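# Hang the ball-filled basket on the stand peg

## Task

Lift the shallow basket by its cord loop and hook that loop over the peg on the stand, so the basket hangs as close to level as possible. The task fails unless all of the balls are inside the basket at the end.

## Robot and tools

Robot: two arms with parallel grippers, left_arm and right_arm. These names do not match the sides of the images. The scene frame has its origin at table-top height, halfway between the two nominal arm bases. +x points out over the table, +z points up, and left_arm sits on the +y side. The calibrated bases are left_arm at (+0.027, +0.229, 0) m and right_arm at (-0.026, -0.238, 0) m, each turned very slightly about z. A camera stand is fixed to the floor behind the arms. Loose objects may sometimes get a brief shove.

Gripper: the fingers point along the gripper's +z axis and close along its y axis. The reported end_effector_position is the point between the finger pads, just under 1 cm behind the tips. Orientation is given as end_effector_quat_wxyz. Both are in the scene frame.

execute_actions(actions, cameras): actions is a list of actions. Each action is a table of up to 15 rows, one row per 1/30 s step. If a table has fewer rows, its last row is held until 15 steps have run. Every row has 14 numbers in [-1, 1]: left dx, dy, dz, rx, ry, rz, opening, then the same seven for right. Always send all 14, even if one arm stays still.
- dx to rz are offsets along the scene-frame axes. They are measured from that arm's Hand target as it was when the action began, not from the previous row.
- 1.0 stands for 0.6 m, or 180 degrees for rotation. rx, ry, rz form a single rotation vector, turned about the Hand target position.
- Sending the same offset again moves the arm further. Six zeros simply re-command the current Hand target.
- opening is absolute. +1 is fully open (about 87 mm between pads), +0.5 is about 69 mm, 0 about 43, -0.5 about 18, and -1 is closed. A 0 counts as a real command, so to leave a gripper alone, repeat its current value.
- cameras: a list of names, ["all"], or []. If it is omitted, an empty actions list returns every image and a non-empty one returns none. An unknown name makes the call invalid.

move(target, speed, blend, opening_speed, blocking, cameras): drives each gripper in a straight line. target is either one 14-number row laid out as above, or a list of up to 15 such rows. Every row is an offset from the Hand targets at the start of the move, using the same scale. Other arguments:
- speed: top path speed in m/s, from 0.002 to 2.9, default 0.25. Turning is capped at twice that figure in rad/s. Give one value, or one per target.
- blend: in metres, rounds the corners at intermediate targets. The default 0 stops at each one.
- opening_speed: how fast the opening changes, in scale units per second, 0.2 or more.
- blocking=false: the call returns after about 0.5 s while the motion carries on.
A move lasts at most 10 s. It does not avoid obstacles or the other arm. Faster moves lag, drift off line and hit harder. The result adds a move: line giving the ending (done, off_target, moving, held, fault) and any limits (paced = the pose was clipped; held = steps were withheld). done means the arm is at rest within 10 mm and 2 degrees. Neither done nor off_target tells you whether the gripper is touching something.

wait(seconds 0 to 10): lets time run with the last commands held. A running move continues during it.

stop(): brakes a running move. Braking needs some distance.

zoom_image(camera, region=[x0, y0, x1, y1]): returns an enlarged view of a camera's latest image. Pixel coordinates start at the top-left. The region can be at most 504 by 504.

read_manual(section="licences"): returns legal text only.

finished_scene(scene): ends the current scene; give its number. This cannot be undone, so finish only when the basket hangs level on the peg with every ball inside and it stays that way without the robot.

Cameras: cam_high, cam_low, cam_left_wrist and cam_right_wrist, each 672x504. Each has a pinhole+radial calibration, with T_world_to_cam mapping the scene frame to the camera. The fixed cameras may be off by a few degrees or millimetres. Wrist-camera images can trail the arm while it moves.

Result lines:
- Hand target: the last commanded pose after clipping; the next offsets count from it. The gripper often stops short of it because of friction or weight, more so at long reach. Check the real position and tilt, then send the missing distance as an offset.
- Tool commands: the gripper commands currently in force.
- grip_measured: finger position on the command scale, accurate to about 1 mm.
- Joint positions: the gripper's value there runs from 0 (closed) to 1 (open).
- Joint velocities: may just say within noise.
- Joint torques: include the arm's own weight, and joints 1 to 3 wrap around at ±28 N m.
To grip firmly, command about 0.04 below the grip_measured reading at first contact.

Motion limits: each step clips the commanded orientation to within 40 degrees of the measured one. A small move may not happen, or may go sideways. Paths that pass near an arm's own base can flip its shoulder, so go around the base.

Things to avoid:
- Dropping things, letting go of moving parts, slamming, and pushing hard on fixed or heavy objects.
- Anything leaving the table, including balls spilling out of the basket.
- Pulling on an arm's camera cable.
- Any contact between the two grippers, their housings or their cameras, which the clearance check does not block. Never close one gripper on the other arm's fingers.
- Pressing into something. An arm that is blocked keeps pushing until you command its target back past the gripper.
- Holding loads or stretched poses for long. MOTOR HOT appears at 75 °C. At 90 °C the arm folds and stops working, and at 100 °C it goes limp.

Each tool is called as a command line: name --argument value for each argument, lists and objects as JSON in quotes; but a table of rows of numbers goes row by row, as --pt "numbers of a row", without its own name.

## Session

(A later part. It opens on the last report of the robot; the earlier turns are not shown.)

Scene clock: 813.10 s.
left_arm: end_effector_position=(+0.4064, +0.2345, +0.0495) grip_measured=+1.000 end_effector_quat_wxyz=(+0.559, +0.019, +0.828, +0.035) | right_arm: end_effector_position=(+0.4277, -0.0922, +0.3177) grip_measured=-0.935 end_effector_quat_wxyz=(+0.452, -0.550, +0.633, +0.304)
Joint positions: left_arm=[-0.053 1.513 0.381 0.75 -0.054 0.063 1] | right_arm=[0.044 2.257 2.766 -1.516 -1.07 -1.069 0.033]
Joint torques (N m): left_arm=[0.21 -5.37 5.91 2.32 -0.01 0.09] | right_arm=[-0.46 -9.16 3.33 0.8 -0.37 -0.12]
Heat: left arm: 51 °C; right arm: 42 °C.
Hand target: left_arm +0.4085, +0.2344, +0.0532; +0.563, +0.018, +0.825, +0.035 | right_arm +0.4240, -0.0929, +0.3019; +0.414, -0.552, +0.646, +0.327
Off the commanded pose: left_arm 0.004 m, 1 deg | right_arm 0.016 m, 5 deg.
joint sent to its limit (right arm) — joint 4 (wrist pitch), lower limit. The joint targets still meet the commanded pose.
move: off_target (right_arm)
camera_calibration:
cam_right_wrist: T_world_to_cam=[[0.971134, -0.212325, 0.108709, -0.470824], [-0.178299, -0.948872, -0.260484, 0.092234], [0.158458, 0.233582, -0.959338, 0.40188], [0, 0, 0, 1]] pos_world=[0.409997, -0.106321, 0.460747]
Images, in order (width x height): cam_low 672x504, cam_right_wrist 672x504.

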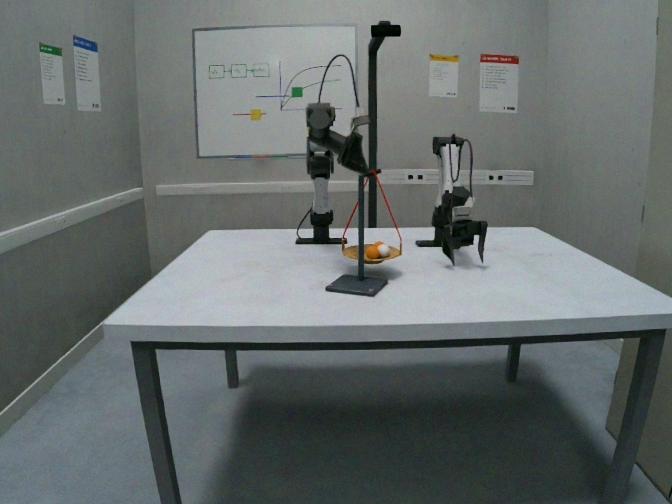

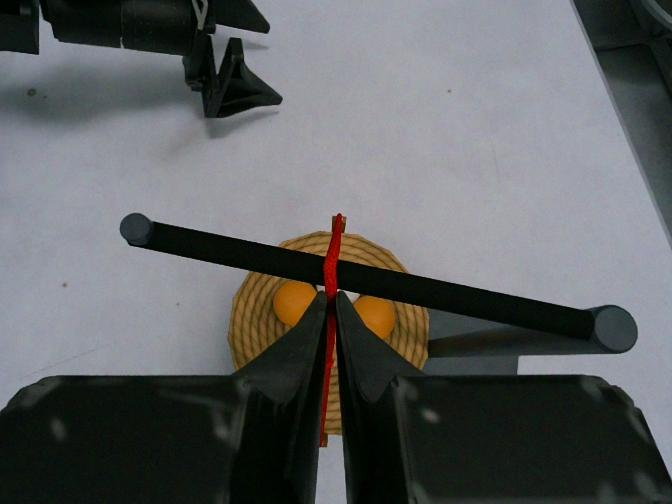

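move --target '[0,0,0,0,0,0,1,0,-0.004,-0.006,0,0,0,-1]' --speed 0.02 --cameras '["cam_low","cam_right_wrist"]'

zoom_image --camera "cam_low" --region '[335, 140, 425, 280]'

Scene clock: 823.77 s.
left_arm: end_effector_position=(+0.4064, +0.2345, +0.0495) grip_measured=+1.000 end_effector_quat_wxyz=(+0.559, +0.019, +0.828, +0.035) | right_arm: end_effector_position=(+0.4284, -0.0932, +0.3111) grip_measured=-0.935 end_effector_quat_wxyz=(+0.447, -0.550, +0.635, +0.309)
Joint positions: left_arm=[-0.053 1.513 0.381 0.75 -0.054 0.063 1] | right_arm=[0.041 2.257 2.739 -1.516 -1.073 -1.085 0.033]
Joint torques (N m): left_arm=[0.21 -5.38 5.91 2.33 -0.01 0.09] | right_arm=[-0.73 -9.62 3.44 0.8 -0.38 -0.19]
Heat: left arm: 51 °C; right arm: 42 °C.
Hand target: left_arm +0.4085, +0.2344, +0.0532; +0.563, +0.018, +0.825, +0.035 | right_arm +0.4240, -0.0952, +0.2983; +0.414, -0.552, +0.646, +0.327
Off the commanded pose: left_arm 0.004 m, 1 deg | right_arm 0.014 m, 5 deg.
joint sent to its limit (right arm) — joint 4 (wrist pitch), lower limit. The joint targets still meet the commanded pose.
move: off_target (right_arm)
camera_calibration:
cam_right_wrist: T_world_to_cam=[[0.97359, -0.206647, 0.0970524, -0.467944], [-0.176065, -0.950227, -0.257041, 0.0875446], [0.145339, 0.233165, -0.961515, 0.401888], [0, 0, 0, 1]] pos_world=[0.412589, -0.107218, 0.454338]
Images, in order (width x height): cam_low 672x504, cam_right_wrist 672x504.

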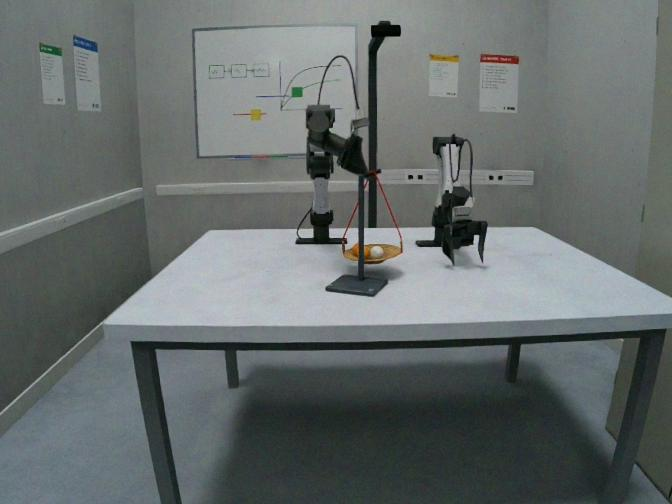

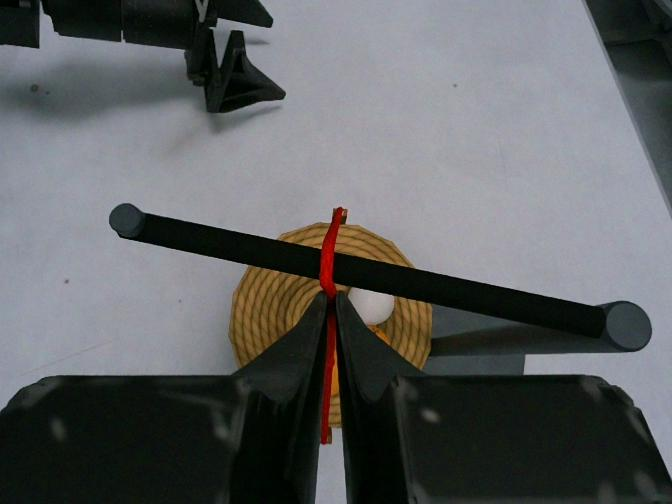

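Scaled by 3.600 from the camera's 672x504 image, which has a finer 960x720 frame.

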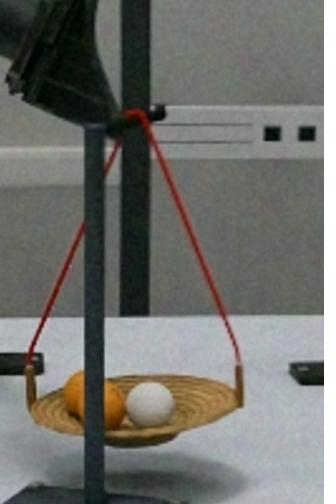

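move --pt "0 0 0 0 0 0 1 -0.005 -0.004 0.128 0 0 0 -1" --pt "0 0 0 0 0 0 1 -0.003 0 0.047 0 0 0 -1" --pt "0 0 0 0 0 0 1 -0.003 0 0.0175 0 0 0 -1" --speed 0.03 --cameras '["cam_low","cam_right_wrist"]'

zoom_image --camera "cam_low" --region '[335, 140, 425, 280]'

zoom_image --camera "cam_right_wrist" --region '[200, 180, 480, 390]'

Scene clock: 849.40 s.
left_arm: end_effector_position=(+0.4064, +0.2345, +0.0495) grip_measured=+1.000 end_effector_quat_wxyz=(+0.559, +0.019, +0.828, +0.035) | right_arm: end_effector_position=(+0.4288, -0.0970, +0.3177) grip_measured=-0.935 end_effector_quat_wxyz=(+0.452, -0.543, +0.639, +0.304)
Joint positions: left_arm=[-0.053 1.513 0.381 0.75 -0.054 0.063 1] | right_arm=[0.033 2.257 2.766 -1.516 -1.069 -1.058 0.033]
Joint torques (N m): left_arm=[0.21 -5.38 5.93 2.33 -0.01 0.1] | right_arm=[-0.17 -10.29 3.51 0.77 -0.36 -0.13]
Heat: left arm: 51 °C; right arm: 43 °C.
Hand target: left_arm +0.4085, +0.2344, +0.0532; +0.563, +0.018, +0.825, +0.035 | right_arm +0.4222, -0.0952, +0.3088; +0.414, -0.552, +0.646, +0.327
Off the commanded pose: left_arm 0.004 m, 1 deg | right_arm 0.011 m, 5 deg.
elbow stopped short (right arm): the move would have taken joint 3 (elbow) straighter than the controller allows.
joint sent to its limit (right arm) — joint 4 (wrist pitch), lower limit. The joint targets are off in orientation, not in position.
move: off_target (right_arm)
camera_calibration:
cam_right_wrist: T_world_to_cam=[[0.968744, -0.227408, 0.0991006, -0.470372], [-0.195218, -0.945379, -0.261053, 0.0956359], [0.153053, 0.233547, -0.960224, 0.405385], [0, 0, 0, 1]] pos_world=[0.412294, -0.111231, 0.460841]
Images, in order (width x height): cam_low 672x504, cam_right_wrist 672x504.

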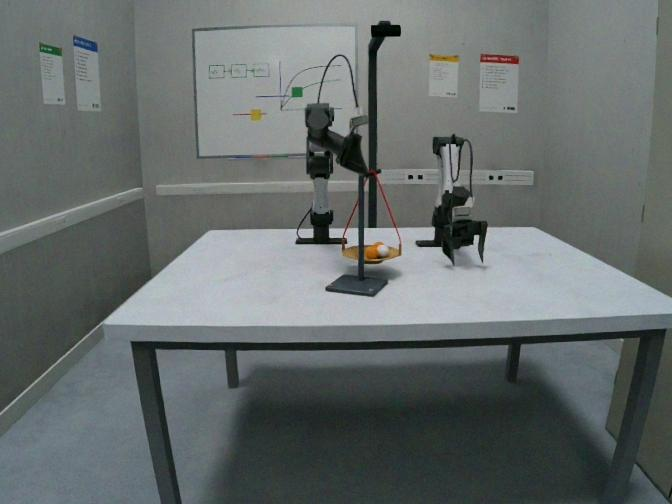

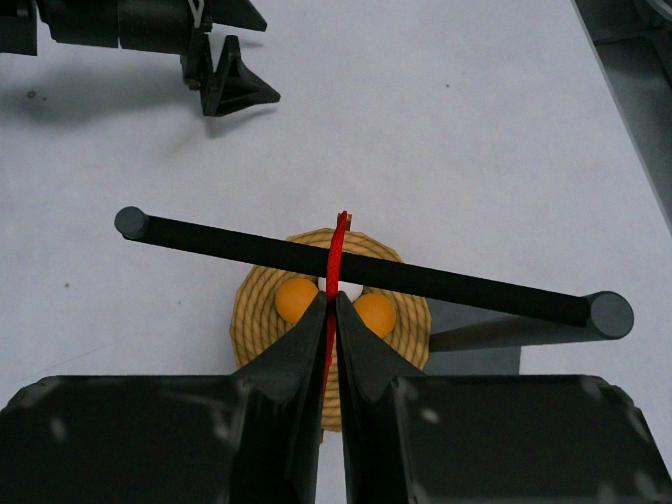

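Scaled by 3.600 from the camera's 672x504 image, which has a finer 960x720 frame.

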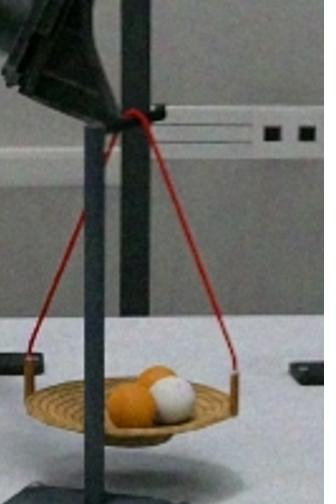

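Scaled by 1.800 from the camera's 672x504 image, which has a finer 960x720 frame.

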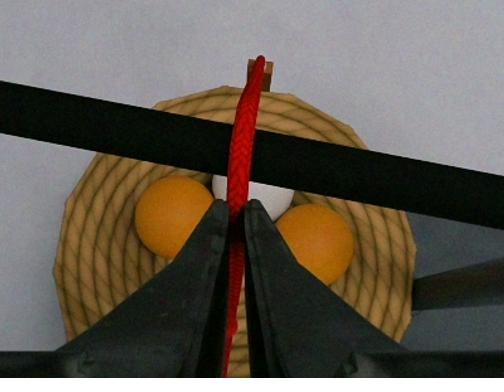

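move --target '[0,0,0,0,0,0,1,0,0,0,0,0,0,-0.6]' --opening_speed 0.3 --cameras '["cam_low","cam_right_wrist"]'

zoom_image --camera "cam_low" --region '[335, 140, 425, 280]'

zoom_image --camera "cam_right_wrist" --region '[200, 180, 480, 460]'

Scene clock: 856.83 s.
left_arm: end_effector_position=(+0.4064, +0.2345, +0.0495) grip_measured=+1.000 end_effector_quat_wxyz=(+0.559, +0.019, +0.828, +0.035) | right_arm: end_effector_position=(+0.4289, -0.0970, +0.3177) grip_measured=-0.600 end_effector_quat_wxyz=(+0.452, -0.543, +0.639, +0.304)
Joint positions: left_arm=[-0.053 1.513 0.381 0.75 -0.054 0.063 1] | right_arm=[0.033 2.257 2.766 -1.516 -1.069 -1.058 0.2]
Joint torques (N m): left_arm=[0.21 -5.38 5.91 2.33 -0.01 0.09] | right_arm=[0.03 -10.02 3.95 0.82 -0.43 -0.18]
Heat: left arm: 51 °C; right arm: 43 °C.
Hand target: left_arm +0.4085, +0.2344, +0.0532; +0.563, +0.018, +0.825, +0.035 | right_arm +0.4222, -0.0952, +0.3088; +0.414, -0.552, +0.646, +0.327
Off the commanded pose: left_arm 0.004 m, 1 deg | right_arm 0.011 m, 5 deg.
joint sent to its limit (right arm) — joint 4 (wrist pitch), lower limit. The joint targets are off in orientation, not in position.
move: off_target (right_arm)
camera_calibration:
cam_right_wrist: T_world_to_cam=[[0.968731, -0.227154, 0.0998106, -0.470569], [-0.194819, -0.945492, -0.26094, 0.0953877], [0.153644, 0.233335, -0.960181, 0.405114], [0, 0, 0, 1]] pos_world=[0.412195, -0.111231, 0.460841]
Images, in order (width x height): cam_low 672x504, cam_right_wrist 672x504.

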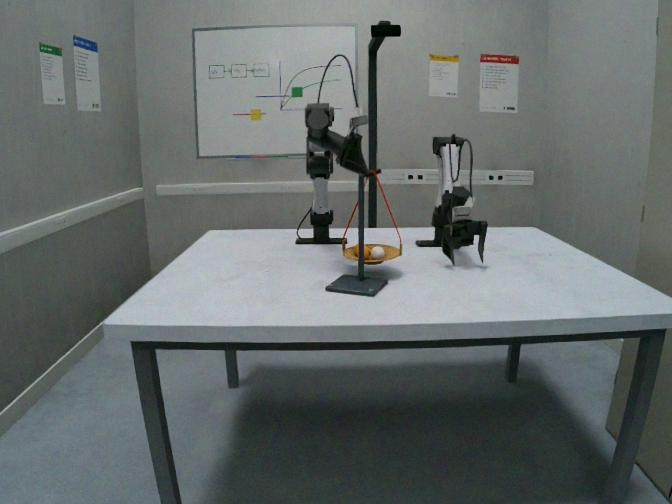

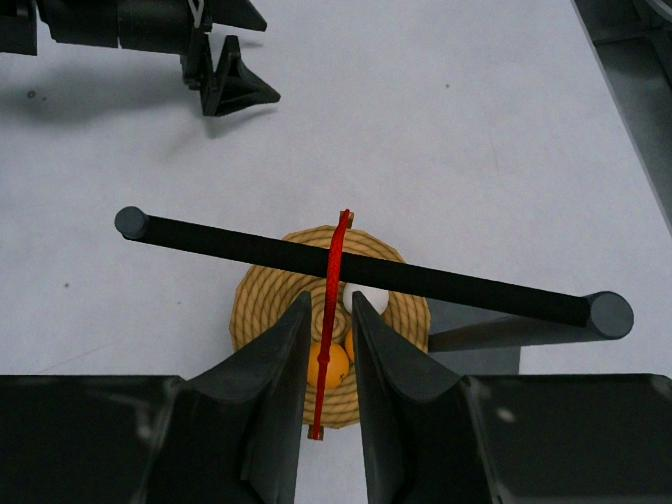

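Scaled by 3.600 from the camera's 672x504 image, which has a finer 960x720 frame.

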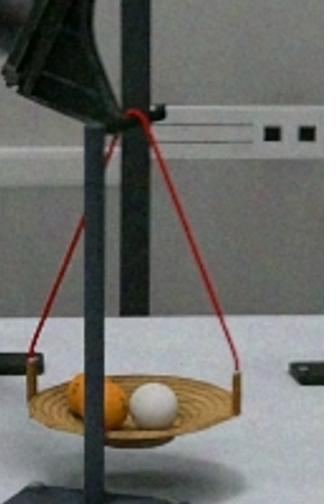

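Scaled by 1.800 from the camera's 672x504 image, which has a finer 960x720 frame.

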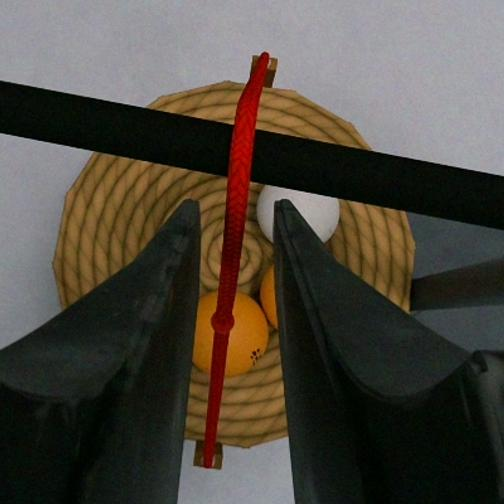

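move --pt "0 0 0 0 0 0 1 -0.03 -0.13 0.05 0 0 0 -0.6" --pt "0 0 0 0 0 0 1 -0.1 -0.2 0.08 0 0 0 -0.6" --speed 0.08 --blend '[0.02,0]' --cameras '["cam_low","cam_high","cam_right_wrist"]'

zoom_image --camera "cam_low" --region '[335, 140, 425, 280]'

zoom_image --camera "cam_high" --region '[330, 150, 530, 350]'

Scene clock: 865.00 s.
left_arm: end_effector_position=(+0.4064, +0.2345, +0.0495) grip_measured=+1.000 end_effector_quat_wxyz=(+0.559, +0.019, +0.828, +0.035) | right_arm: end_effector_position=(+0.3763, -0.2205, +0.3505) grip_measured=-0.600 end_effector_quat_wxyz=(+0.516, -0.477, +0.669, +0.240)
Joint positions: left_arm=[-0.053 1.513 0.381 0.75 -0.054 0.063 1] | right_arm=[-0.303 1.903 2.317 -1.517 -1.166 -1.253 0.2]
Joint torques (N m): left_arm=[0.24 -5.38 5.91 2.32 -0.01 0.1] | right_arm=[-0.64 -10.65 3.84 0.66 -0.55 -0.07]
Heat: left arm: 51 °C; right arm: 44 °C.
Hand target: left_arm +0.4085, +0.2344, +0.0532; +0.563, +0.018, +0.825, +0.035 | right_arm +0.3623, -0.2153, +0.3568; +0.414, -0.552, +0.646, +0.327
Off the commanded pose: left_arm 0.004 m, 1 deg | right_arm 0.016 m, 18 deg.
joint sent to its limit (right arm) — joint 4 (wrist pitch), lower limit. The joint targets are off in orientation, not in position.
move: off_target (right_arm)
camera_calibration:
cam_right_wrist: T_world_to_cam=[[0.886193, -0.431068, 0.169829, -0.489454], [-0.366806, -0.876695, -0.311223, 0.0744902], [0.283046, 0.21351, -0.935039, 0.411641], [0, 0, 0, 1]] pos_world=[0.344561, -0.233572, 0.491207]
Images, in order (width x height): cam_high 672x504, cam_low 672x504, cam_right_wrist 672x504.

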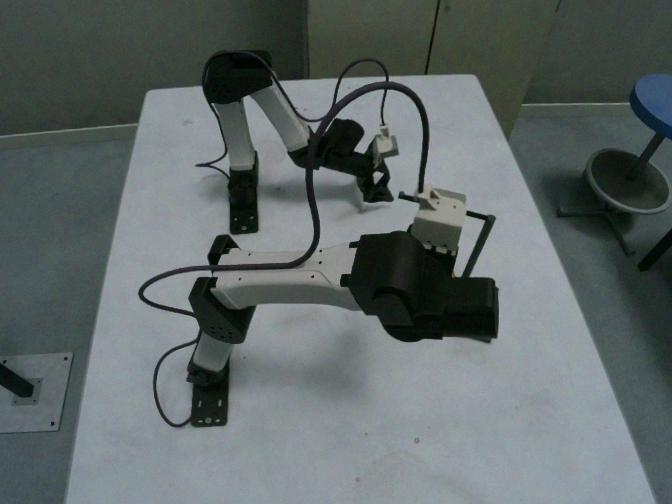

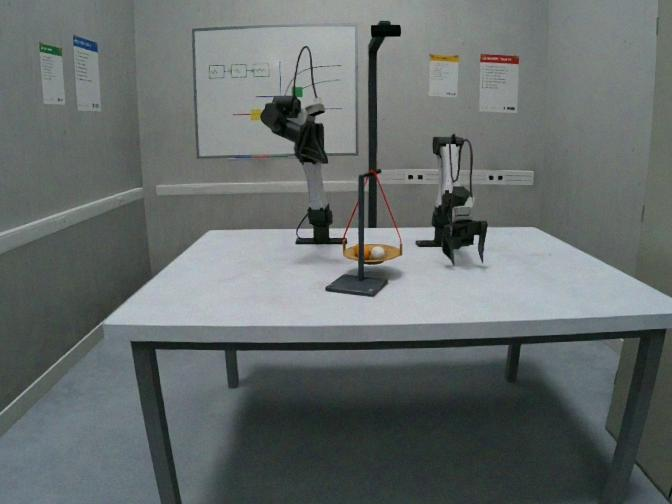

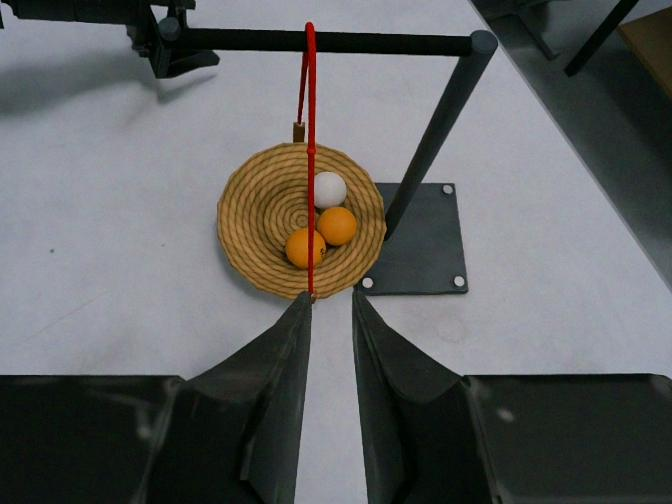

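Scaled by 3.600 from the camera's 672x504 image, which has a finer 960x720 frame.

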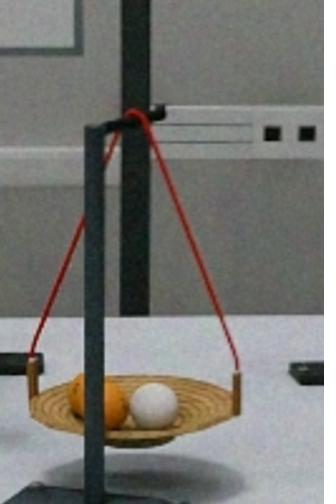

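Scaled by 2.520 from the camera's 672x504 image, which has a finer 960x720 frame.

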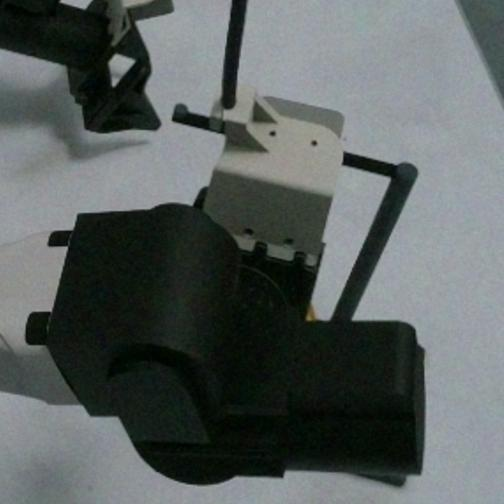

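finished_scene --scene 1

The scene is finished: the task was done.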